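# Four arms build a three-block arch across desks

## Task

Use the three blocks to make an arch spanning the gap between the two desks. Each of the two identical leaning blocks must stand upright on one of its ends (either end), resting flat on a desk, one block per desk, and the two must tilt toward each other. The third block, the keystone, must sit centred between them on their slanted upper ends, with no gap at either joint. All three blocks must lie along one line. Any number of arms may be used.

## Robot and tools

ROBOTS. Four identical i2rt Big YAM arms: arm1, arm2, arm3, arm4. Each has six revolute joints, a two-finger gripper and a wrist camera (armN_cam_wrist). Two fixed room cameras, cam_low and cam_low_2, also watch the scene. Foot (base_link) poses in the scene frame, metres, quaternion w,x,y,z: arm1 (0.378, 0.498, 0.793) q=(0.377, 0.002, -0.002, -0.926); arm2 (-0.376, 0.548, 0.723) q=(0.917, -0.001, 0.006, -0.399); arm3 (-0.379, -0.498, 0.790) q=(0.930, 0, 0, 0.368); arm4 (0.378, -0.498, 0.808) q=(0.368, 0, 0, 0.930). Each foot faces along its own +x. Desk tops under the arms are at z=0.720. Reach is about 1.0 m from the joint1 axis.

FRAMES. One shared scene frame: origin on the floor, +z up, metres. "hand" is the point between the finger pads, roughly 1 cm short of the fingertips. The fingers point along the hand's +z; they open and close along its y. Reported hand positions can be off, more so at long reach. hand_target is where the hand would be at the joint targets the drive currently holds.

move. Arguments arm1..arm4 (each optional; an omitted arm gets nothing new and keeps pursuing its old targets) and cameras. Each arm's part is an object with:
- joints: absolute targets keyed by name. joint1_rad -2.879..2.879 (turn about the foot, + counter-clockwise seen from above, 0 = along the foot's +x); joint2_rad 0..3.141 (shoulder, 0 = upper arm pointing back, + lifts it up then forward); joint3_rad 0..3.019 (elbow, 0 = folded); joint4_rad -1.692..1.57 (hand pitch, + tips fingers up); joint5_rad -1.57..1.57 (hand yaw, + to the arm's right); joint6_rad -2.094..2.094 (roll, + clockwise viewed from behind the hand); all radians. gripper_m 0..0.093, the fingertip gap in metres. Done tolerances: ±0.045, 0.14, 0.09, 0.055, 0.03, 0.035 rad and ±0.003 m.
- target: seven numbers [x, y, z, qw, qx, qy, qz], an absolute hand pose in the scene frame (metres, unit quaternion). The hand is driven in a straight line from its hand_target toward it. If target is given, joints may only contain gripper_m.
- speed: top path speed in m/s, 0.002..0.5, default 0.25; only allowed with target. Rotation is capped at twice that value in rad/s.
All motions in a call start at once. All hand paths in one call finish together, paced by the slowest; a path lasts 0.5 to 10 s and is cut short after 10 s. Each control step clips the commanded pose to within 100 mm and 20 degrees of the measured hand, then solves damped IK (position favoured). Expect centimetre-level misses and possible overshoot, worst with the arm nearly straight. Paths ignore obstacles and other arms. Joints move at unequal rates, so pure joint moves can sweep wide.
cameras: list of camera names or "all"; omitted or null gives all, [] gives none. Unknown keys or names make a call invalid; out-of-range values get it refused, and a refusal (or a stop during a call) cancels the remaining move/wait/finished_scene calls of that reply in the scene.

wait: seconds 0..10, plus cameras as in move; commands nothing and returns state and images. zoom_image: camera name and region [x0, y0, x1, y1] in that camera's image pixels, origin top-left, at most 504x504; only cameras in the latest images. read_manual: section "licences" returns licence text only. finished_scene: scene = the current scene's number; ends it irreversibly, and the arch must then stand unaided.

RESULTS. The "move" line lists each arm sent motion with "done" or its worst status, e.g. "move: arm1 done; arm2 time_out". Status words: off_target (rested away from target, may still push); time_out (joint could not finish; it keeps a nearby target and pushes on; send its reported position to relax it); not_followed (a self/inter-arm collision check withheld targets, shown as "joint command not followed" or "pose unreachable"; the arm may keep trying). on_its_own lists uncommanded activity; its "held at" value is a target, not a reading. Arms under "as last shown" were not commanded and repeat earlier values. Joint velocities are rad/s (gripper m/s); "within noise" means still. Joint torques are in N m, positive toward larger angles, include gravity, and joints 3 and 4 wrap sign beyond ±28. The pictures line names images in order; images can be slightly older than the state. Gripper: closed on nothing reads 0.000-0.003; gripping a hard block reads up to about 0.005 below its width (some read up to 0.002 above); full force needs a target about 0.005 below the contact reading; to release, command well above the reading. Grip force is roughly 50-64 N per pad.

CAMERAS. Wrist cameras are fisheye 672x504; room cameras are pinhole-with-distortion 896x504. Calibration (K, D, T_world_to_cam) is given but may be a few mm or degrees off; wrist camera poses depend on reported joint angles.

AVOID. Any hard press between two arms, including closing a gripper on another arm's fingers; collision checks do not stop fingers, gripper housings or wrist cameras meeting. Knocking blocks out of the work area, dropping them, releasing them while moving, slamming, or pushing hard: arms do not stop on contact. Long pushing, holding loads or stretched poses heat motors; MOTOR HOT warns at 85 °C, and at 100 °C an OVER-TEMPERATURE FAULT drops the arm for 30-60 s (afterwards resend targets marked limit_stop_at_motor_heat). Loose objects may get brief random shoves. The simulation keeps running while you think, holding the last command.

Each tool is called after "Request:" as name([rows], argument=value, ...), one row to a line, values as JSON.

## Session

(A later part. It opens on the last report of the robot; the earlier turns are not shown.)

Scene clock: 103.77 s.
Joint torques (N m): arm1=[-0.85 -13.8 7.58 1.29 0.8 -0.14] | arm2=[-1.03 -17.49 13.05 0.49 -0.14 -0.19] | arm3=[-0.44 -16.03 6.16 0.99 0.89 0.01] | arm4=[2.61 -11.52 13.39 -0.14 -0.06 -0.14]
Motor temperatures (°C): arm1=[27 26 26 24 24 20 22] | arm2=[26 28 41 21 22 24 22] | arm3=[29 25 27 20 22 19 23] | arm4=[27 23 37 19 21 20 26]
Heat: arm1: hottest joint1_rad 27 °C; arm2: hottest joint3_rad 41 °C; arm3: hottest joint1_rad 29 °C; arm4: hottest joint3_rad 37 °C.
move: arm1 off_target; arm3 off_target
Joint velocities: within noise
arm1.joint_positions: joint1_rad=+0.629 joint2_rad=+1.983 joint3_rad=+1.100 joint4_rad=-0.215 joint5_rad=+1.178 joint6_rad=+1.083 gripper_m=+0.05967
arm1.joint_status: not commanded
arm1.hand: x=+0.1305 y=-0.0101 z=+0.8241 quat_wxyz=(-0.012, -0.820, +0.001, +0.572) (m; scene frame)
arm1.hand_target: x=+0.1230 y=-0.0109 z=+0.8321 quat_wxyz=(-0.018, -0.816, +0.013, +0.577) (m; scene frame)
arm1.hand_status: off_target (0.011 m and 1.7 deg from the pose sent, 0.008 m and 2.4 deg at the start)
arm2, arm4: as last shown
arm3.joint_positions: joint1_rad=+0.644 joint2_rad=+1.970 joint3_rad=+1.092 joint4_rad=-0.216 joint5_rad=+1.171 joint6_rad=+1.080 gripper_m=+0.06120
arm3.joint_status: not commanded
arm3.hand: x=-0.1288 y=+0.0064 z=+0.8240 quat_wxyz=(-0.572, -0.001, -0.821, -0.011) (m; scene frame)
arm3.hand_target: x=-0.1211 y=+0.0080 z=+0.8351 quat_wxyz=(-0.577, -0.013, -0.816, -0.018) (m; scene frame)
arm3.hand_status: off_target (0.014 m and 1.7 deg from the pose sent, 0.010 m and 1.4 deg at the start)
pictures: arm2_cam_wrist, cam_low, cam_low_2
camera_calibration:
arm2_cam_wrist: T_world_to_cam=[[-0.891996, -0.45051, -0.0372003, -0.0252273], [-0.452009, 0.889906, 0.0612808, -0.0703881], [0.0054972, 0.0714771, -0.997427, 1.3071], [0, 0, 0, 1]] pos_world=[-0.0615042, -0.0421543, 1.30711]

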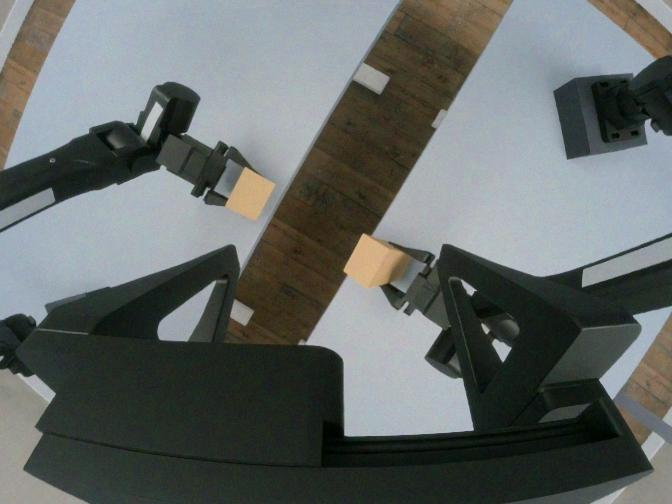

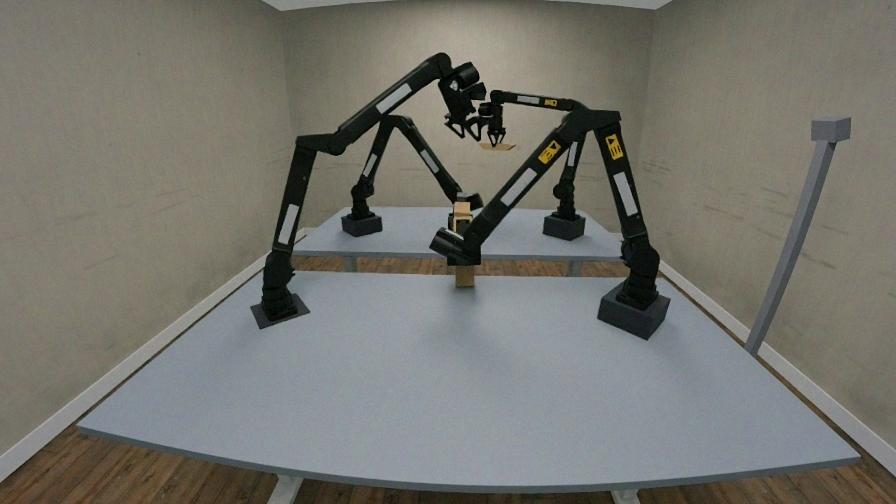

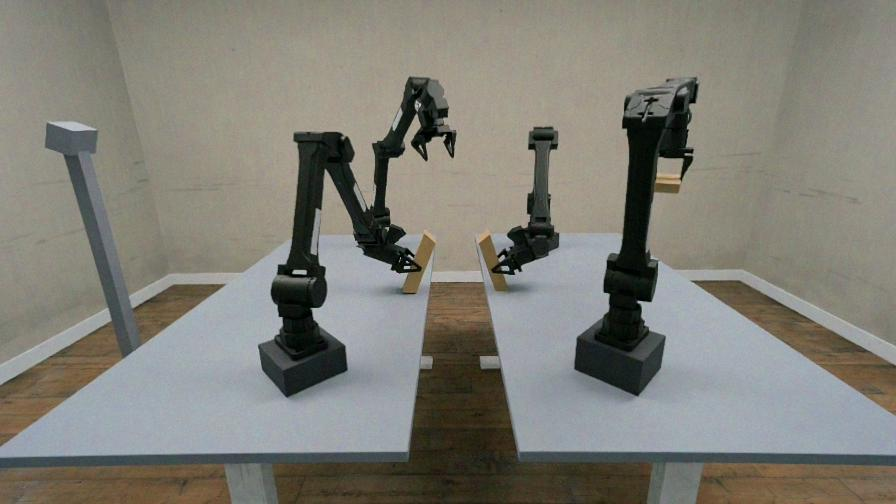

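Request:
move(arm1={"target":[0.130,-0.036,0.93,-0.0178,-0.8164,0.0126,0.5770],"speed":0.12}, arm3={"target":[-0.127,0.034,0.93,0.5770,0.0126,0.8164,0.0178],"speed":0.12}, cameras=[])

Request:
move(arm1={"target":[0.114,-0.013,0.846,-0.0178,-0.8164,0.0126,0.5770],"speed":0.08}, arm3={"target":[-0.112,0.010,0.846,0.5770,0.0126,0.8164,0.0178],"speed":0.08}, cameras=[])

Request:
move(arm1={"target":[0.114,-0.012,0.830,-0.0178,-0.8164,0.0126,0.5770],"speed":0.05}, arm3={"target":[-0.112,0.008,0.832,0.5770,0.0126,0.8164,0.0178],"speed":0.05}, cameras=["arm2_cam_wrist","cam_low","cam_low_2"])

Request:
zoom_image(camera="cam_low", region=[430, 195, 500, 295])

Request:
zoom_image(camera="cam_low_2", region=[400, 210, 520, 310])

Request:
zoom_image(camera="arm2_cam_wrist", region=[190, 130, 450, 310])

Scene clock: 110.10 s.
Joint torques (N m): arm1=[1.03 -15.97 15.27 0.16 1.16 0.06] | arm2=[-0.91 -17.61 13.04 0.5 -0.14 -0.2] | arm3=[1.67 -17.73 12.33 0.01 1.3 0.28] | arm4=[2.55 -11.63 13.38 -0.14 -0.05 -0.13]
Motor temperatures (°C): arm1=[27 26 27 24 24 20 22] | arm2=[26 28 41 21 22 24 22] | arm3=[29 26 27 20 23 19 23] | arm4=[27 23 37 19 21 20 26]
Heat: arm1: hottest joint1_rad 27 °C; arm2: hottest joint3_rad 41 °C; arm3: hottest joint1_rad 29 °C; arm4: hottest joint3_rad 37 °C.
move: arm1 off_target; arm3 off_target
Joint velocities: within noise
arm1.joint_positions: joint1_rad=+0.629 joint2_rad=+1.881 joint3_rad=+1.158 joint4_rad=-0.505 joint5_rad=+1.178 joint6_rad=+1.117 gripper_m=+0.05966
arm1.joint_status: not commanded
arm1.hand: x=+0.1313 y=-0.0035 z=+0.8792 quat_wxyz=(+0.031, -0.826, -0.022, +0.562) (m; scene frame)
arm1.hand_target: x=+0.1312 y=-0.0317 z=+0.9305 quat_wxyz=(-0.017, -0.817, +0.012, +0.577) (m; scene frame)
arm1.hand_status: off_target (0.060 m and 7.2 deg from the pose sent, 0.109 m and 1.7 deg at the start)
arm2.joint_positions: joint1_rad=-0.274 joint2_rad=+1.925 joint3_rad=+2.549 joint4_rad=-1.682 joint5_rad=-0.070 joint6_rad=+0.006 gripper_m=+0.09396
arm2.joint_status: not commanded
arm2.hand: x=-0.0637 y=-0.0227 z=+1.1899 quat_wxyz=(-0.229, -0.497, -0.830, +0.104) (m; scene frame)
arm2.hand_target: x=-0.0616 y=-0.0200 z=+1.2094 quat_wxyz=(-0.246, -0.486, -0.831, +0.115) (m; scene frame)
arm2.hand_status: not commanded
arm3.joint_positions: joint1_rad=+0.644 joint2_rad=+1.866 joint3_rad=+1.162 joint4_rad=-0.495 joint5_rad=+1.171 joint6_rad=+1.094 gripper_m=+0.06120
arm3.joint_status: not commanded
arm3.hand: x=-0.1289 y=+0.0055 z=+0.8847 quat_wxyz=(-0.564, +0.023, -0.825, +0.028) (m; scene frame)
arm3.hand_target: x=-0.1280 y=+0.0305 z=+0.9306 quat_wxyz=(-0.577, -0.010, -0.817, -0.016) (m; scene frame)
arm3.hand_status: off_target (0.054 m and 6.8 deg from the pose sent, 0.110 m and 1.7 deg at the start)
arm4.joint_positions: joint1_rad=-1.396 joint2_rad=+1.387 joint3_rad=+1.515 joint4_rad=-1.683 joint5_rad=+0.000 joint6_rad=-0.116 gripper_m=+0.05875
arm4.joint_status: not commanded
arm4.hand: x=+0.5976 y=-0.1615 z=+1.1260 quat_wxyz=(-0.007, +0.526, -0.850, -0.003) (m; scene frame)
arm4.hand_target: x=+0.5993 y=-0.1514 z=+1.1489 quat_wxyz=(-0.028, +0.535, -0.844, -0.013) (m; scene frame)
arm4.hand_status: not commanded
pictures: none
No camera images: "cameras" was empty.

Scene clock: 112.07 s.
Joint torques (N m): arm1=[-0.85 -14.39 8.21 1.32 0.82 -0.16] | arm2=[-0.97 -17.32 13.09 0.47 -0.14 -0.19] | arm3=[-0.03 -16.15 6.37 1.03 0.87 0.05] | arm4=[2.61 -11.52 13.37 -0.14 -0.06 -0.14]
Motor temperatures (°C): arm1=[27 26 27 24 24 20 22] | arm2=[26 28 41 21 22 24 22] | arm3=[29 26 27 20 23 19 23] | arm4=[27 23 37 19 21 20 26]
Heat: arm1: hottest joint1_rad 27 °C; arm2: hottest joint3_rad 41 °C; arm3: hottest joint1_rad 29 °C; arm4: hottest joint3_rad 37 °C.
move: arm1 off_target; arm3 off_target
Joint velocities: within noise
arm1.joint_positions: joint1_rad=+0.612 joint2_rad=+1.968 joint3_rad=+1.103 joint4_rad=-0.211 joint5_rad=+1.168 joint6_rad=+1.046 gripper_m=+0.05967
arm1.joint_status: not commanded
arm1.hand: x=+0.1219 y=-0.0097 z=+0.8316 quat_wxyz=(-0.007, -0.821, -0.003, +0.570) (m; scene frame)
arm1.hand_target: x=+0.1140 y=-0.0130 z=+0.8461 quat_wxyz=(-0.018, -0.816, +0.013, +0.577) (m; scene frame)
arm1.hand_status: off_target (0.017 m and 2.3 deg from the pose sent, 0.039 m and 7.2 deg at the start)
arm2, arm4: as last shown
arm3.joint_positions: joint1_rad=+0.629 joint2_rad=+1.954 joint3_rad=+1.100 joint4_rad=-0.208 joint5_rad=+1.164 joint6_rad=+1.049 gripper_m=+0.06120
arm3.joint_status: not commanded
arm3.hand: x=-0.1202 y=+0.0088 z=+0.8343 quat_wxyz=(-0.571, -0.003, -0.821, -0.012) (m; scene frame)
arm3.hand_target: x=-0.1120 y=+0.0098 z=+0.8458 quat_wxyz=(-0.577, -0.015, -0.816, -0.019) (m; scene frame)
arm3.hand_status: off_target (0.014 m and 1.5 deg from the pose sent, 0.042 m and 6.8 deg at the start)
pictures: none
No camera images: "cameras" was empty.

Scene clock: 113.20 s.
Joint torques (N m): arm1=[-0.91 -13.57 7.57 1.37 0.76 -0.13] | arm2=[-0.85 -17.49 13.09 0.47 -0.15 -0.2] | arm3=[-0.5 -16.26 5.97 1.06 0.87 0.04] | arm4=[2.61 -11.63 13.38 -0.16 -0.05 -0.14]
Motor temperatures (°C): arm1=[27 26 27 24 24 20 22] | arm2=[26 28 42 21 22 24 22] | arm3=[29 26 27 20 23 19 23] | arm4=[27 23 37 19 21 20 26]
Heat: arm1: hottest joint1_rad 27 °C; arm2: hottest joint3_rad 42 °C; arm3: hottest joint1_rad 29 °C; arm4: hottest joint3_rad 37 °C.
move: arm1 done; arm3 off_target
Joint velocities: within noise
arm1.joint_positions: joint1_rad=+0.611 joint2_rad=+1.986 joint3_rad=+1.101 joint4_rad=-0.174 joint5_rad=+1.170 joint6_rad=+1.045 gripper_m=+0.05967
arm1.joint_status: not commanded
arm1.hand: x=+0.1210 y=-0.0115 z=+0.8242 quat_wxyz=(-0.013, -0.820, +0.002, +0.572) (m; scene frame)
arm1.hand_target: x=+0.1142 y=-0.0120 z=+0.8300 quat_wxyz=(-0.018, -0.816, +0.013, +0.577) (m; scene frame)
arm1.hand_status: done (0.009 m and 1.5 deg from the pose sent, 0.008 m and 2.3 deg at the start)
arm2, arm4: as last shown
arm3.joint_positions: joint1_rad=+0.629 joint2_rad=+1.977 joint3_rad=+1.089 joint4_rad=-0.171 joint5_rad=+1.162 joint6_rad=+1.040 gripper_m=+0.06120
arm3.joint_status: not commanded
arm3.hand: x=-0.1207 y=+0.0069 z=+0.8213 quat_wxyz=(-0.571, +0.000, -0.821, -0.011) (m; scene frame)
arm3.hand_target: x=-0.1121 y=+0.0079 z=+0.8321 quat_wxyz=(-0.577, -0.012, -0.817, -0.017) (m; scene frame)
arm3.hand_status: off_target (0.014 m and 1.9 deg from the pose sent, 0.009 m and 1.5 deg at the start)
pictures: arm2_cam_wrist, cam_low, cam_low_2
camera_calibration:
arm2_cam_wrist: T_world_to_cam=[[-0.891996, -0.45051, -0.0372003, -0.0252273], [-0.452009, 0.889906, 0.0612808, -0.0703881], [0.0054972, 0.0714771, -0.997427, 1.3071], [0, 0, 0, 1]] pos_world=[-0.0615042, -0.0421543, 1.30711]

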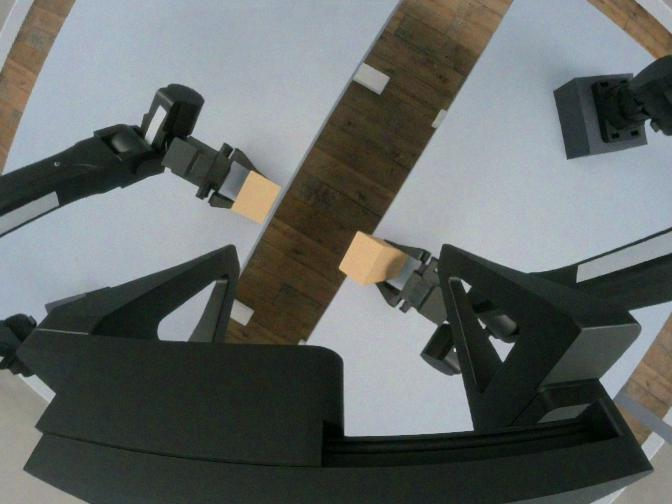

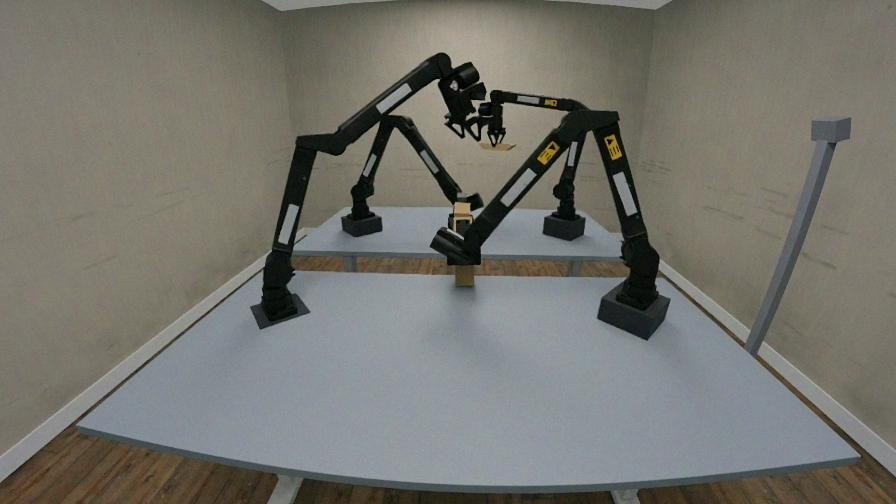

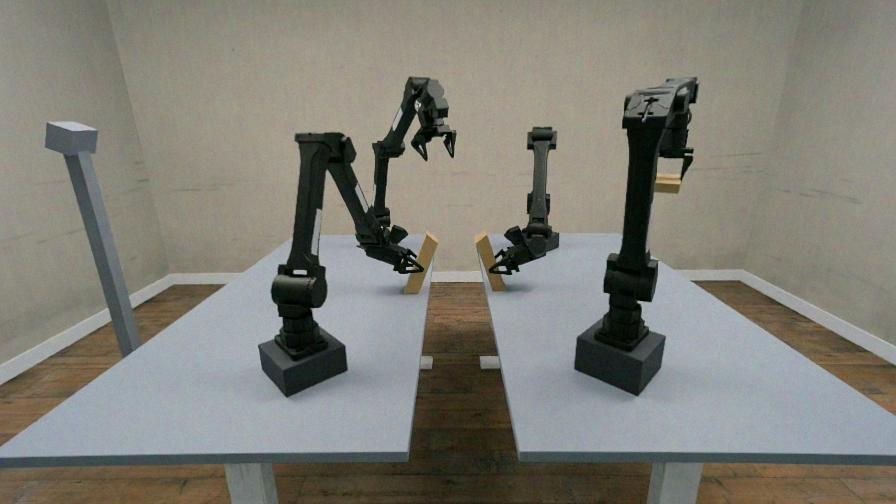

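Scaled by 5.040 from the camera's 896x504 image, which has a finer 1280x720 frame.

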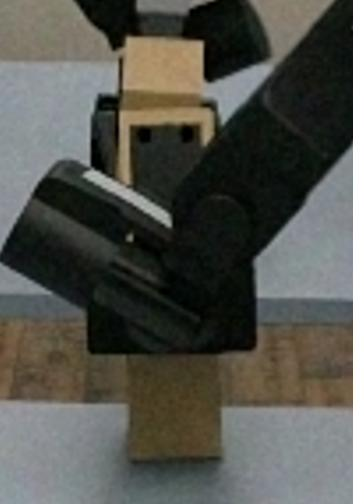

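Scaled by 4.200 from the camera's 896x504 image, which has a finer 1280x720 frame.

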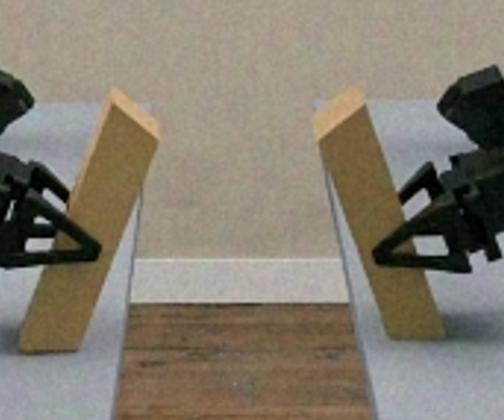

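Scaled by 1.938 from the camera's 672x504 image, which has a finer 960x720 frame.

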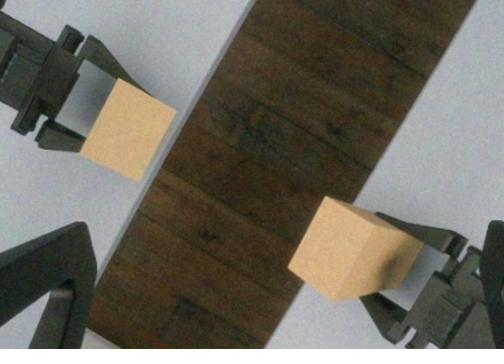

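Request:
move(arm1={"target":[0.114,-0.012,0.826,-0.0178,-0.8164,0.0126,0.5770],"speed":0.05}, arm3={"target":[-0.112,0.008,0.822,0.5770,0.0126,0.8164,0.0178],"speed":0.05}, arm2={"joints":{"joint1_rad":-0.068,"joint2_rad":0.615,"joint3_rad":1.398,"joint4_rad":-1.168,"joint5_rad":-0.283,"joint6_rad":0.288}}, cameras=["cam_low","cam_low_2"])

Request:
zoom_image(camera="cam_low_2", region=[400, 210, 520, 310])

Request:
zoom_image(camera="cam_low", region=[430, 195, 500, 295])

Scene clock: 116.43 s.
Joint torques (N m): arm1=[-0.91 -13.1 7.51 1.36 0.74 -0.11] | arm2=[-1.2 3.02 7.88 2.04 -0.14 0.04] | arm3=[-0.03 -14.68 6.01 1.1 0.9 0.09] | arm4=[2.61 -11.63 13.37 -0.13 -0.06 -0.13]
Motor temperatures (°C): arm1=[27 26 27 24 24 20 22] | arm2=[26 28 41 21 22 24 22] | arm3=[29 26 27 20 23 19 23] | arm4=[27 23 38 19 21 20 26]
Heat: arm1: hottest joint1_rad 27 °C; arm2: hottest joint3_rad 41 °C; arm3: hottest joint1_rad 29 °C; arm4: hottest joint3_rad 38 °C.
move: arm1 done; arm2 done; arm3 done
Joint velocities: within noise
arm1.joint_positions: joint1_rad=+0.611 joint2_rad=+1.988 joint3_rad=+1.101 joint4_rad=-0.166 joint5_rad=+1.170 joint6_rad=+1.043 gripper_m=+0.05967
arm1.joint_status: not commanded
arm1.hand: x=+0.1209 y=-0.0123 z=+0.8238 quat_wxyz=(-0.015, -0.820, +0.003, +0.573) (m; scene frame)
arm1.hand_target: x=+0.1141 y=-0.0119 z=+0.8260 quat_wxyz=(-0.017, -0.817, +0.013, +0.577) (m; scene frame)
arm1.hand_status: done (0.007 m and 1.3 deg from the pose sent, 0.007 m and 1.5 deg at the start)
arm2.joint_positions: joint1_rad=-0.063 joint2_rad=+0.622 joint3_rad=+1.403 joint4_rad=-1.183 joint5_rad=-0.282 joint6_rad=+0.273 gripper_m=+0.09396
arm2.joint_status: all done
arm2.hand: x=-0.1778 y=+0.3874 z=+1.3025 quat_wxyz=(-0.552, -0.387, -0.737, +0.054) (m; scene frame)
arm2.hand_target: x=-0.1788 y=+0.3874 z=+1.3049 quat_wxyz=(-0.558, -0.390, -0.730, +0.053) (m; scene frame)
arm2.hand_status: not commanded
arm3.joint_positions: joint1_rad=+0.629 joint2_rad=+1.982 joint3_rad=+1.089 joint4_rad=-0.150 joint5_rad=+1.162 joint6_rad=+1.034 gripper_m=+0.06120
arm3.joint_status: not commanded
arm3.hand: x=-0.1203 y=+0.0091 z=+0.8202 quat_wxyz=(-0.572, -0.002, -0.820, -0.016) (m; scene frame)
arm3.hand_target: x=-0.1121 y=+0.0079 z=+0.8219 quat_wxyz=(-0.577, -0.010, -0.817, -0.016) (m; scene frame)
arm3.hand_status: done (0.009 m and 1.4 deg from the pose sent, 0.009 m and 1.9 deg at the start)
arm4: as last shown
pictures: cam_low, cam_low_2

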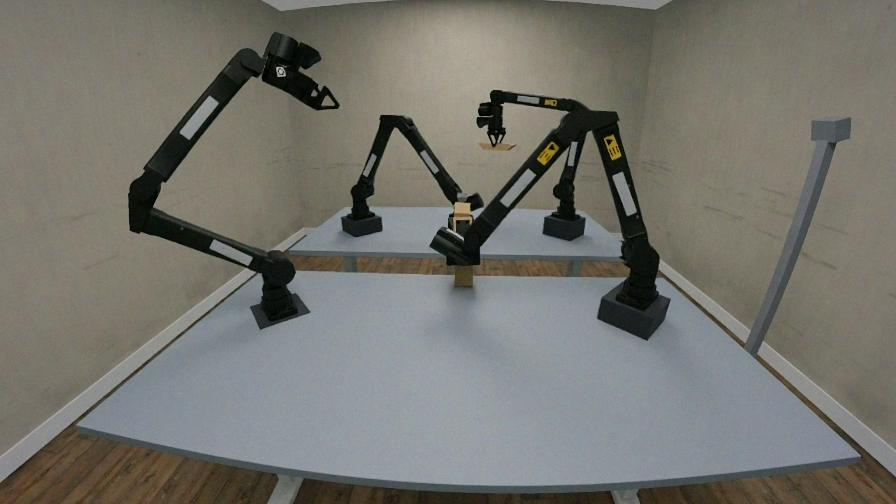

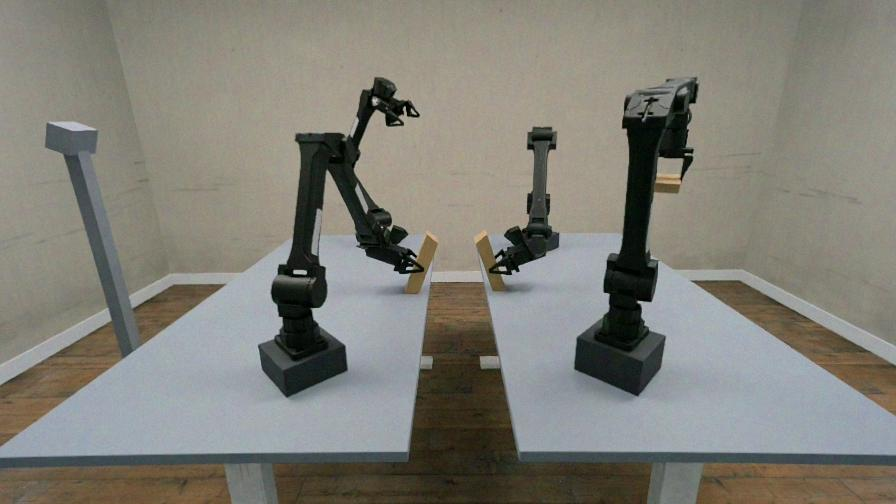

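Scaled by 4.200 from the camera's 896x504 image, which has a finer 1280x720 frame.

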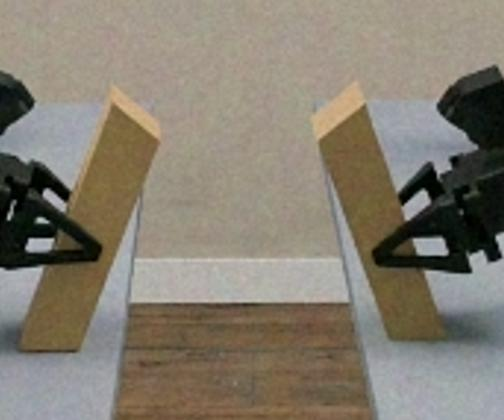

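Scaled by 5.040 from the camera's 896x504 image, which has a finer 1280x720 frame.

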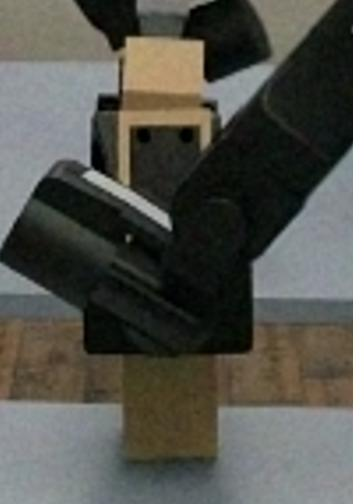

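Request:
move(arm1={"target":[0.114,-0.012,0.828,-0.00855,-0.81653,0.00604,0.57718],"speed":0.05}, arm3={"target":[-0.112,0.008,0.824,0.57718,0.00604,0.81653,0.00855],"speed":0.05}, arm4={"target":[0.34,-0.02,1.17,0,-0.22495,0.97437,0],"speed":0.2}, cameras=["cam_low","cam_low_2"])

Request:
zoom_image(camera="cam_low_2", region=[400, 210, 520, 310])

Request:
zoom_image(camera="cam_low", region=[430, 195, 500, 295])

Scene clock: 125.03 s.
Joint torques (N m): arm1=[-0.79 -13.16 8.23 0.4 0.89 -0.15] | arm2=[-1.44 2.96 7.8 2.04 -0.15 0.05] | arm3=[-0.15 -14.86 6.56 0.25 1.07 0.09] | arm4=[2.02 -13.86 13.48 -0.09 0.04 0.16]
Motor temperatures (°C): arm1=[27 26 26 24 24 20 22] | arm2=[26 27 39 22 22 24 22] | arm3=[29 25 27 20 23 19 24] | arm4=[27 23 39 19 21 20 26]
Heat: arm1: hottest joint1_rad 27 °C; arm2: hottest joint3_rad 39 °C; arm3: hottest joint1_rad 29 °C; arm4: hottest joint3_rad 39 °C.
move: arm1 done; arm3 done; arm4 off_target
Joint velocities: within noise
arm1.joint_positions: joint1_rad=+0.611 joint2_rad=+1.988 joint3_rad=+1.101 joint4_rad=-0.166 joint5_rad=+1.170 joint6_rad=+1.040 gripper_m=+0.05967
arm1.joint_status: not commanded
arm1.hand: x=+0.1209 y=-0.0123 z=+0.8238 quat_wxyz=(-0.014, -0.820, +0.002, +0.573) (m; scene frame)
arm1.hand_target: x=+0.1141 y=-0.0119 z=+0.8280 quat_wxyz=(-0.008, -0.817, +0.006, +0.577) (m; scene frame)
arm1.hand_status: done (0.008 m and 1.0 deg from the pose sent, 0.008 m and 1.0 deg at the start)
arm2: as last shown
arm3.joint_positions: joint1_rad=+0.629 joint2_rad=+1.982 joint3_rad=+1.089 joint4_rad=-0.150 joint5_rad=+1.162 joint6_rad=+1.034 gripper_m=+0.06120
arm3.joint_status: not commanded
arm3.hand: x=-0.1203 y=+0.0091 z=+0.8202 quat_wxyz=(-0.572, -0.002, -0.820, -0.016) (m; scene frame)
arm3.hand_target: x=-0.1121 y=+0.0079 z=+0.8240 quat_wxyz=(-0.577, -0.006, -0.817, -0.009) (m; scene frame)
arm3.hand_status: done (0.009 m and 1.2 deg from the pose sent, 0.009 m and 1.2 deg at the start)
arm4.joint_positions: joint1_rad=-0.741 joint2_rad=+1.534 joint3_rad=+1.720 joint4_rad=-1.683 joint5_rad=+0.004 joint6_rad=+1.182 gripper_m=+0.05874
arm4.joint_status: not commanded
arm4.hand: x=+0.3425 y=-0.0300 z=+1.1446 quat_wxyz=(-0.008, +0.230, -0.972, -0.036) (m; scene frame)
arm4.hand_target: x=+0.3407 y=-0.0221 z=+1.1689 quat_wxyz=(-0.010, +0.225, -0.973, -0.060) (m; scene frame)
arm4.hand_status: off_target (0.027 m and 4.2 deg from the pose sent, 0.297 m and 37.5 deg at the start; a joint's target at an end of its range on 82 of 83 steps)
pictures: cam_low, cam_low_2

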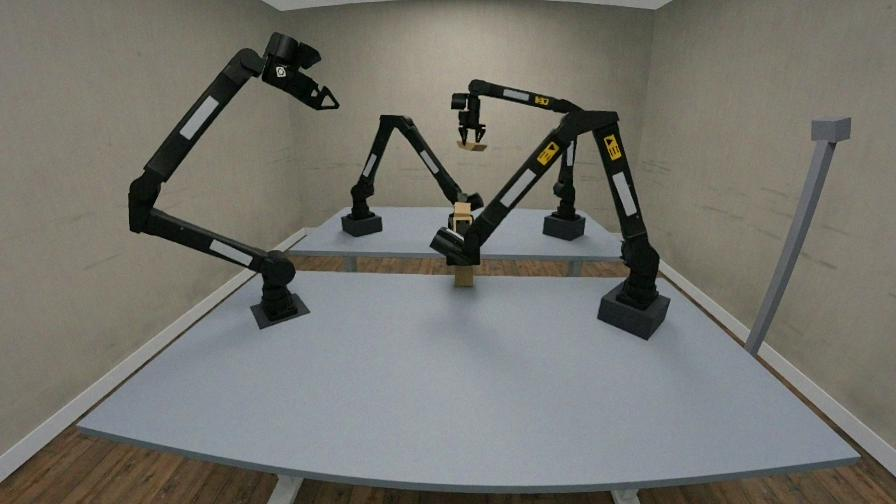

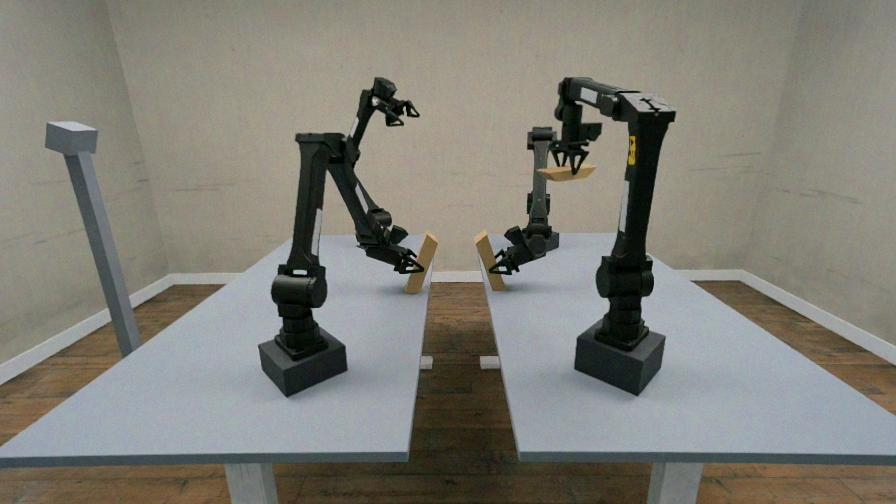

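Scaled by 4.200 from the camera's 896x504 image, which has a finer 1280x720 frame.

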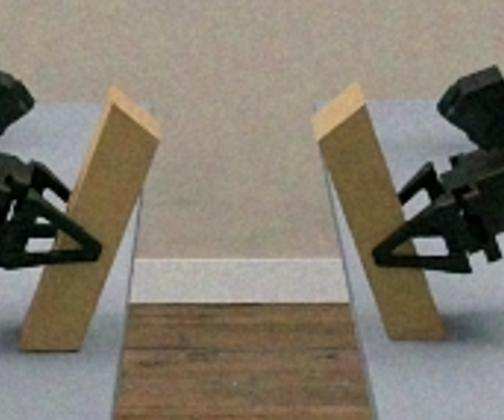

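Scaled by 5.040 from the camera's 896x504 image, which has a finer 1280x720 frame.

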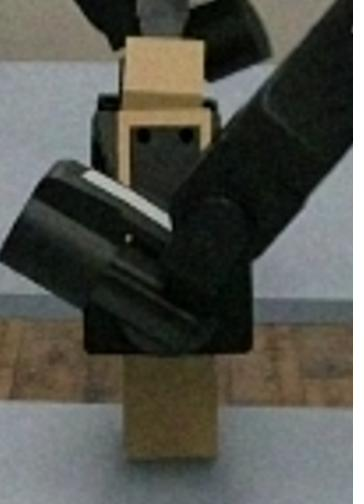

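Request:
move(arm4={"target":[0.30,-0.08,1.18,0,-0.7826,0.6225,0],"speed":0.25}, cameras=[])

Request:
move(arm4={"target":[0.12,-0.05,1.16,0,-1,0,0],"speed":0.2}, cameras=["cam_low","cam_low_2"])

Scene clock: 133.67 s.
Joint torques (N m): arm1=[-0.67 -13.33 8.23 0.44 0.89 -0.16] | arm2=[-1.44 3.19 7.9 2.02 -0.15 0.08] | arm3=[-0.32 -15.21 6.46 0.24 1.05 0.09] | arm4=[2.73 -14.74 9.58 0.03 0.08 -0.13]
Motor temperatures (°C): arm1=[27 26 26 23 25 20 22] | arm2=[26 26 37 22 22 24 22] | arm3=[29 25 27 20 23 19 24] | arm4=[27 24 41 19 21 20 26]
Heat: arm1: hottest joint1_rad 27 °C; arm2: hottest joint3_rad 37 °C; arm3: hottest joint1_rad 29 °C; arm4: hottest joint3_rad 41 °C.
move: arm4 off_target
Joint velocities: within noise
arm1, arm2, arm3: as last shown
arm4.joint_positions: joint1_rad=-0.645 joint2_rad=+1.426 joint3_rad=+1.645 joint4_rad=-1.683 joint5_rad=-0.001 joint6_rad=-0.030 gripper_m=+0.05876
arm4.joint_status: not commanded
arm4.hand: x=+0.3033 y=-0.0707 z=+1.1613 quat_wxyz=(-0.034, +0.774, -0.631, -0.040) (m; scene frame)
arm4.hand_target: x=+0.3006 y=-0.0801 z=+1.1787 quat_wxyz=(-0.045, +0.780, -0.621, -0.051) (m; scene frame)
arm4.hand_status: off_target (0.021 m and 6.2 deg from the pose sent, 0.075 m and 76.4 deg at the start; a joint's target at an end of its range on 107 of 110 steps)
pictures: none
No camera images: "cameras" was empty.

Scene clock: 137.97 s.
Joint torques (N m): arm1=[-0.79 -13.27 8.24 0.42 0.88 -0.16] | arm2=[-1.61 3.02 7.91 1.95 -0.13 0.08] | arm3=[-0.26 -14.86 6.58 0.25 1.07 0.05] | arm4=[2.49 -15.33 13.5 -0.1 0.02 -0.13]
Motor temperatures (°C): arm1=[27 25 26 23 25 20 22] | arm2=[26 26 37 22 22 24 22] | arm3=[29 25 27 20 23 19 24] | arm4=[27 24 42 19 21 20 26]
Heat: arm1: hottest joint1_rad 27 °C; arm2: hottest joint3_rad 37 °C; arm3: hottest joint1_rad 29 °C; arm4: hottest joint3_rad 42 °C.
move: arm4 off_target
Joint velocities: within noise
arm1, arm2, arm3: as last shown
arm4.joint_positions: joint1_rad=-0.304 joint2_rad=+1.636 joint3_rad=+1.816 joint4_rad=-1.683 joint5_rad=+0.007 joint6_rad=-1.041 gripper_m=+0.05877
arm4.joint_status: not commanded
arm4.hand: x=+0.1297 y=-0.0560 z=+1.1351 quat_wxyz=(-0.031, +0.999, -0.008, -0.014) (m; scene frame)
arm4.hand_target: x=+0.1222 y=-0.0508 z=+1.1592 quat_wxyz=(-0.053, +0.998, +0.002, -0.025) (m; scene frame)
arm4.hand_status: off_target (0.027 m and 4.0 deg from the pose sent, 0.184 m and 78.6 deg at the start; a joint's target at an end of its range on 127 of 129 steps)
pictures: cam_low, cam_low_2

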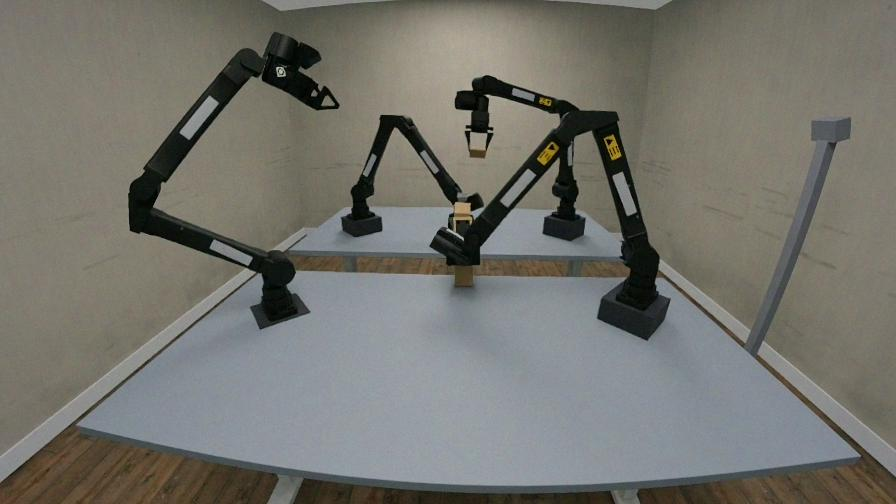

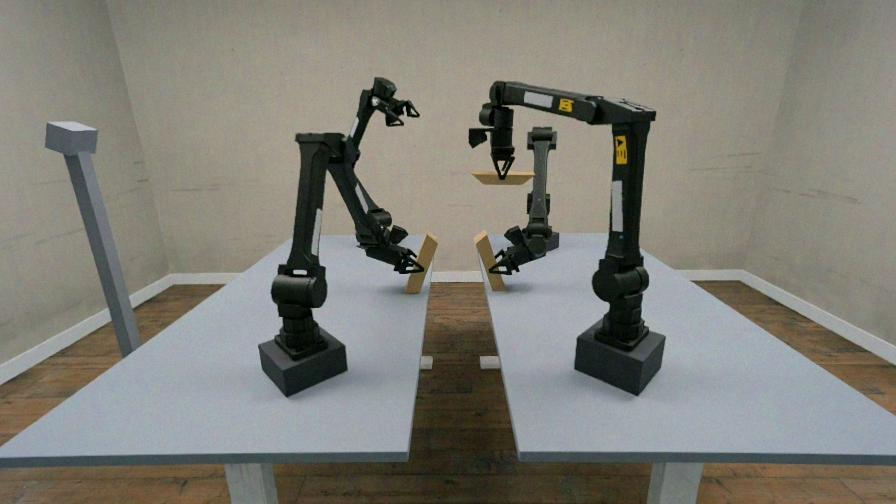

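Request:
move(arm4={"target":[-0.003,0.005,1.06,0,1,0,0],"speed":0.2}, cameras=["cam_low","cam_low_2"])

Request:
zoom_image(camera="cam_low_2", region=[380, 160, 540, 300])

Request:
zoom_image(camera="cam_low", region=[400, 130, 540, 300])

Scene clock: 141.20 s.
Joint torques (N m): arm1=[-0.85 -13.22 8.25 0.42 0.9 -0.16] | arm2=[-1.2 2.96 7.91 1.95 -0.14 0.05] | arm3=[-0.56 -15.21 6.56 0.2 1.08 0.07] | arm4=[2.43 -21.3 13.27 -0.31 -0.11 0.11]
Motor temperatures (°C): arm1=[27 25 26 23 25 20 22] | arm2=[26 26 36 22 22 24 22] | arm3=[29 25 27 20 23 19 24] | arm4=[27 24 42 19 21 20 27]
Heat: arm1: hottest joint1_rad 27 °C; arm2: hottest joint3_rad 36 °C; arm3: hottest joint1_rad 29 °C; arm4: hottest joint3_rad 42 °C.
move: arm4 off_target
Joint velocities: within noise
arm1, arm2, arm3: as last shown
arm4.joint_positions: joint1_rad=-0.177 joint2_rad=+2.023 joint3_rad=+2.097 joint4_rad=-1.682 joint5_rad=+0.000 joint6_rad=-0.933 gripper_m=+0.05877
arm4.joint_status: not commanded
arm4.hand: x=+0.0068 y=-0.0005 z=+1.0318 quat_wxyz=(+0.015, +1.000, +0.002, +0.011) (m; scene frame)
arm4.hand_target: x=-0.0020 y=+0.0040 z=+1.0597 quat_wxyz=(-0.008, +1.000, -0.001, -0.006) (m; scene frame)
arm4.hand_status: off_target (0.030 m and 2.2 deg from the pose sent, 0.164 m and 4.0 deg at the start; a joint's target at an end of its range on 27 of 54 steps)
pictures: cam_low, cam_low_2

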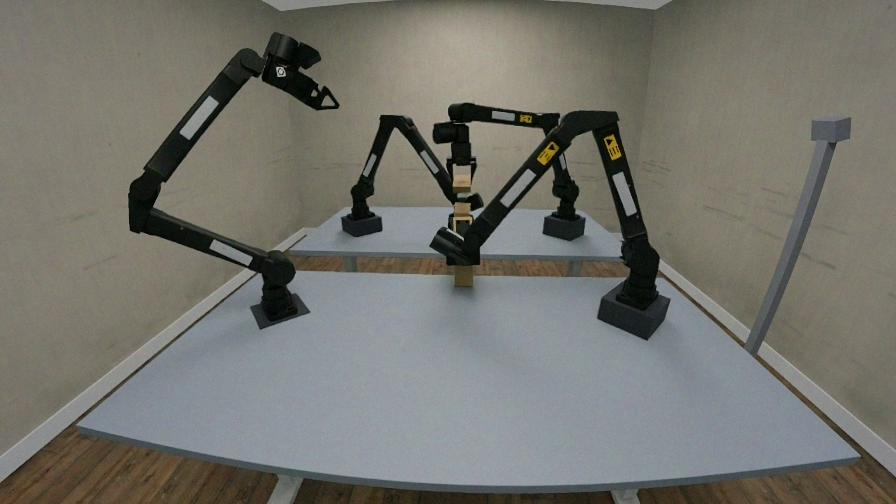

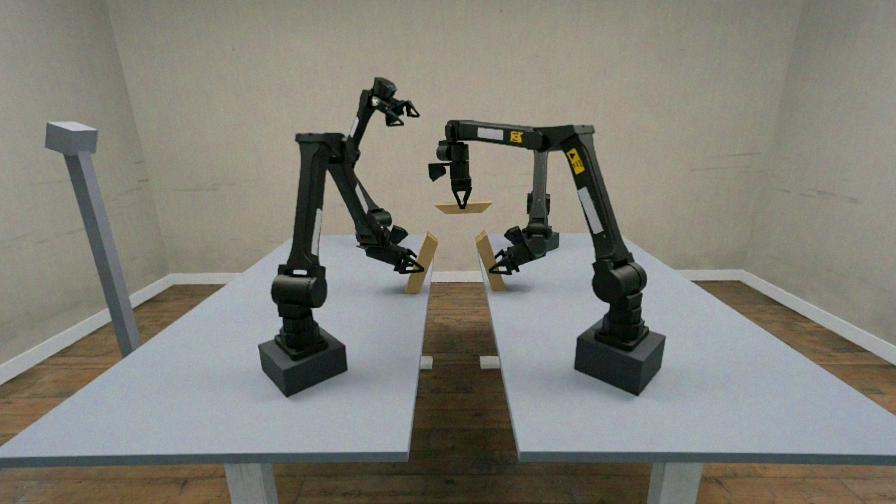

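Scaled by 3.150 from the camera's 896x504 image, which has a finer 1280x720 frame.

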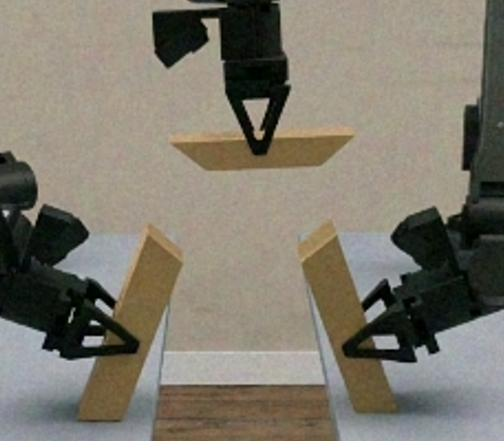

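Scaled by 2.965 from the camera's 896x504 image, which has a finer 1280x720 frame.

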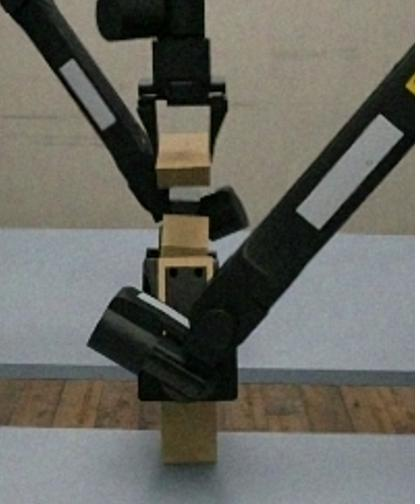

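Request:
move(arm4={"target":[-0.035,0.002,1.01,-0.010,1,0,-0.006],"speed":0.1}, cameras=["cam_low","cam_low_2"])

Request:
zoom_image(camera="cam_low_2", region=[400, 190, 520, 300])

Request:
zoom_image(camera="cam_low", region=[410, 170, 520, 300])

Scene clock: 147.33 s.
Joint torques (N m): arm1=[-0.67 -13.1 8.23 0.4 0.9 -0.15] | arm2=[-1.49 3.25 7.91 2.03 -0.14 0.07] | arm3=[-0.38 -14.92 6.57 0.25 1.05 0.08] | arm4=[2.2 -21.54 9.85 0.98 0.02 0.12]
Motor temperatures (°C): arm1=[27 25 26 23 25 20 22] | arm2=[26 26 35 22 22 24 22] | arm3=[29 25 27 20 23 19 24] | arm4=[27 25 42 19 21 20 27]
Heat: arm1: hottest joint1_rad 27 °C; arm2: hottest joint3_rad 35 °C; arm3: hottest joint1_rad 29 °C; arm4: hottest joint3_rad 42 °C.
move: arm4 off_target
Joint velocities: within noise
arm1, arm2, arm3: as last shown
arm4.joint_positions: joint1_rad=-0.132 joint2_rad=+2.067 joint3_rad=+2.088 joint4_rad=-1.604 joint5_rad=+0.000 joint6_rad=-0.895 gripper_m=+0.05877
arm4.joint_status: not commanded
arm4.hand: x=-0.0282 y=-0.0018 z=+1.0014 quat_wxyz=(+0.004, +1.000, +0.005, +0.004) (m; scene frame)
arm4.hand_target: x=-0.0347 y=+0.0017 z=+1.0100 quat_wxyz=(-0.009, +1.000, +0.001, -0.006) (m; scene frame)
arm4.hand_status: off_target (0.012 m and 2.1 deg from the pose sent, 0.047 m and 3.5 deg at the start)
pictures: cam_low, cam_low_2

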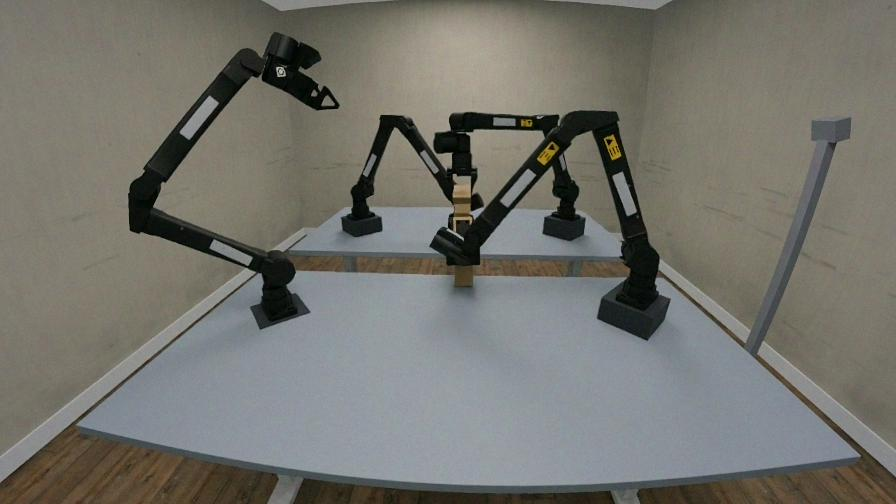

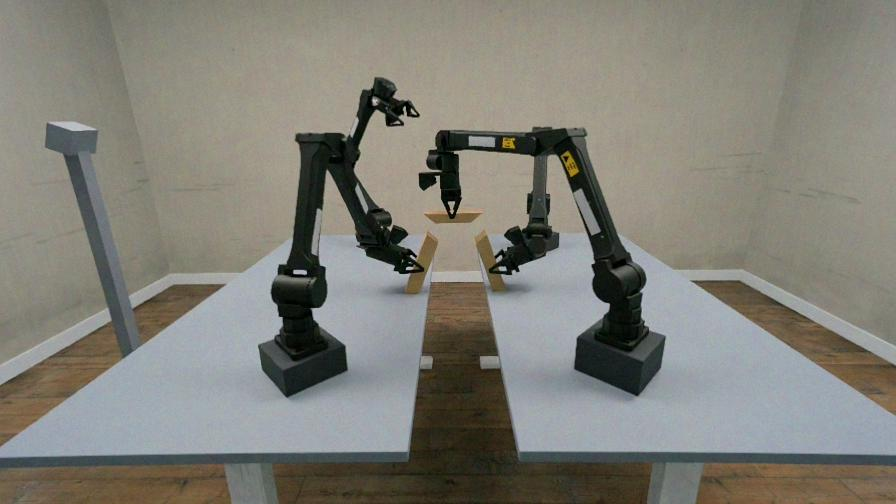

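Scaled by 4.200 from the camera's 896x504 image, which has a finer 1280x720 frame.

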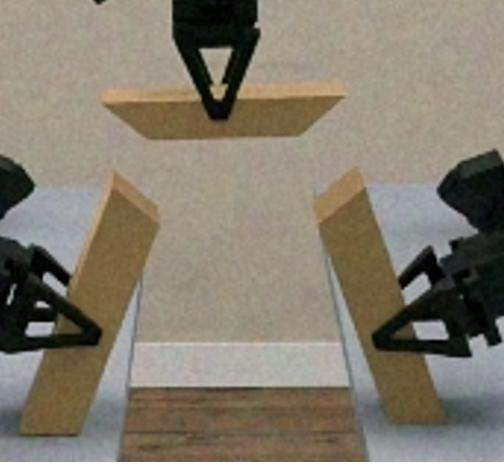

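Scaled by 3.877 from the camera's 896x504 image, which has a finer 1280x720 frame.

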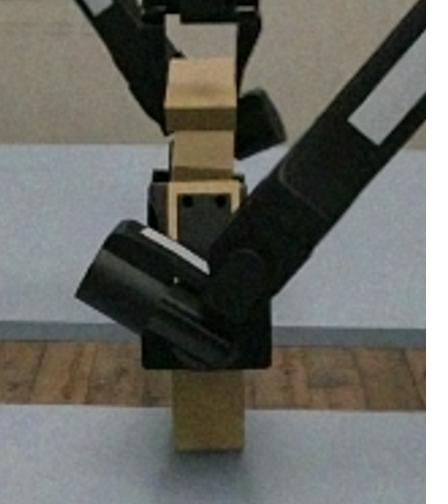

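Request:
move(arm4={"target":[-0.027,-0.003,0.965,-0.010,1,0,-0.006],"speed":0.08}, cameras=["cam_low","cam_low_2"])

Request:
zoom_image(camera="cam_low_2", region=[400, 190, 520, 300])

Request:
zoom_image(camera="cam_low", region=[410, 170, 520, 300])

Scene clock: 153.07 s.
Joint torques (N m): arm1=[-0.79 -13.27 8.21 0.39 0.9 -0.16] | arm2=[-1.14 3.08 7.77 1.94 -0.15 0.06] | arm3=[-0.21 -15.44 6.69 0.25 1.07 0.07] | arm4=[1.79 -23.47 9.37 0.9 0.02 0.11]
Motor temperatures (°C): arm1=[27 25 26 23 25 20 22] | arm2=[26 25 35 22 22 24 22] | arm3=[29 25 27 20 23 19 24] | arm4=[27 27 41 19 21 20 27]
Heat: arm1: hottest joint1_rad 27 °C; arm2: hottest joint3_rad 35 °C; arm3: hottest joint1_rad 29 °C; arm4: hottest joint3_rad 41 °C.
move: arm4 off_target
Joint velocities: within noise
arm1, arm2, arm3: as last shown
arm4.joint_positions: joint1_rad=-0.132 joint2_rad=+2.067 joint3_rad=+1.932 joint4_rad=-1.469 joint5_rad=+0.000 joint6_rad=-0.895 gripper_m=+0.05877
arm4.joint_status: not commanded
arm4.hand: x=-0.0228 y=-0.0084 z=+0.9422 quat_wxyz=(+0.012, +1.000, +0.005, +0.010) (m; scene frame)
arm4.hand_target: x=-0.0267 y=-0.0034 z=+0.9650 quat_wxyz=(-0.010, +1.000, +0.000, -0.006) (m; scene frame)
arm4.hand_status: off_target (0.024 m and 3.2 deg from the pose sent, 0.036 m and 2.1 deg at the start)
pictures: cam_low, cam_low_2

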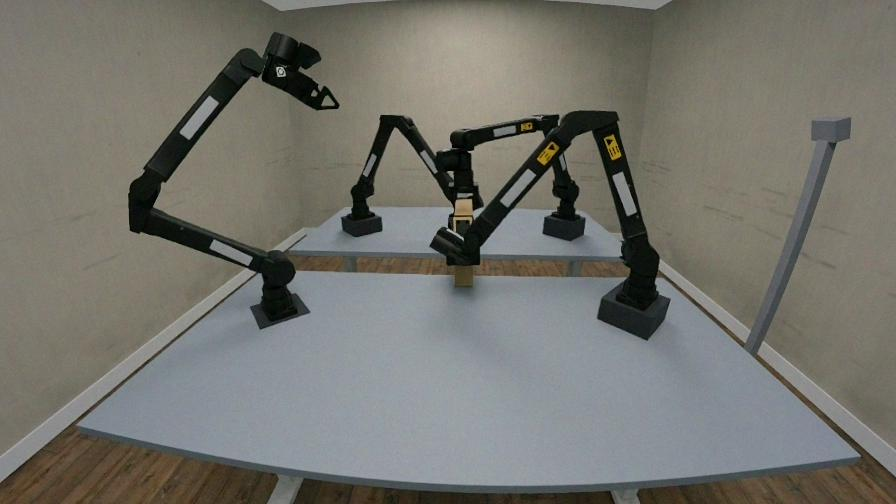

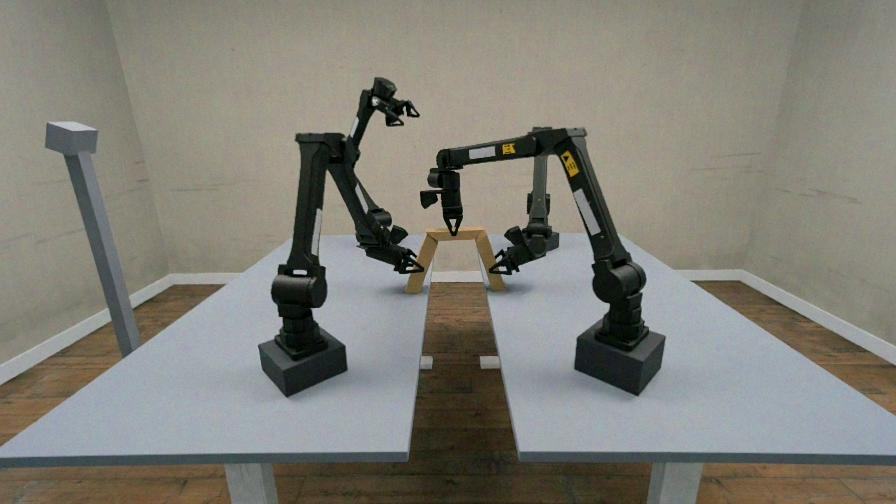

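Scaled by 4.200 from the camera's 896x504 image, which has a finer 1280x720 frame.

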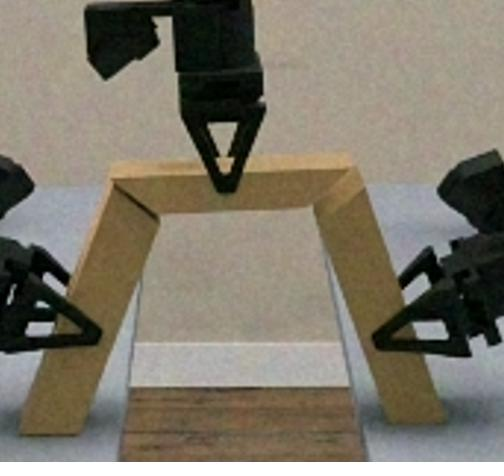

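Scaled by 3.877 from the camera's 896x504 image, which has a finer 1280x720 frame.

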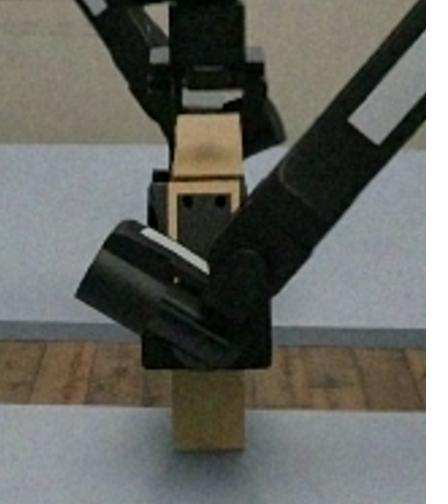

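Request:
zoom_image(camera="cam_low_2", region=[420, 220, 495, 250])

Request:
zoom_image(camera="cam_low", region=[440, 190, 490, 240])

Scaled by 6.720 from the camera's 896x504 image, which has a finer 1280x720 frame.

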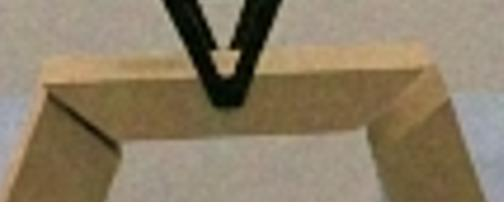

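Scaled by 10.080 from the camera's 896x504 image, which has a finer 1280x720 frame.

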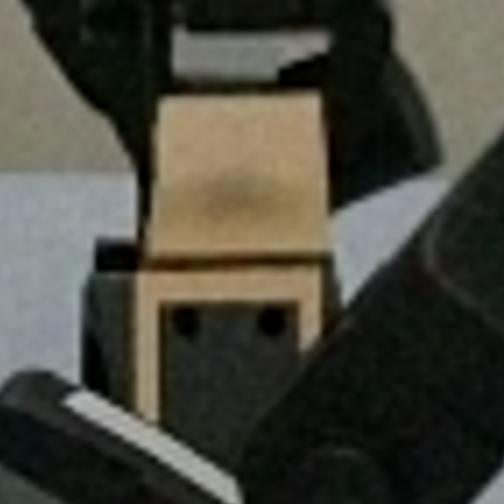

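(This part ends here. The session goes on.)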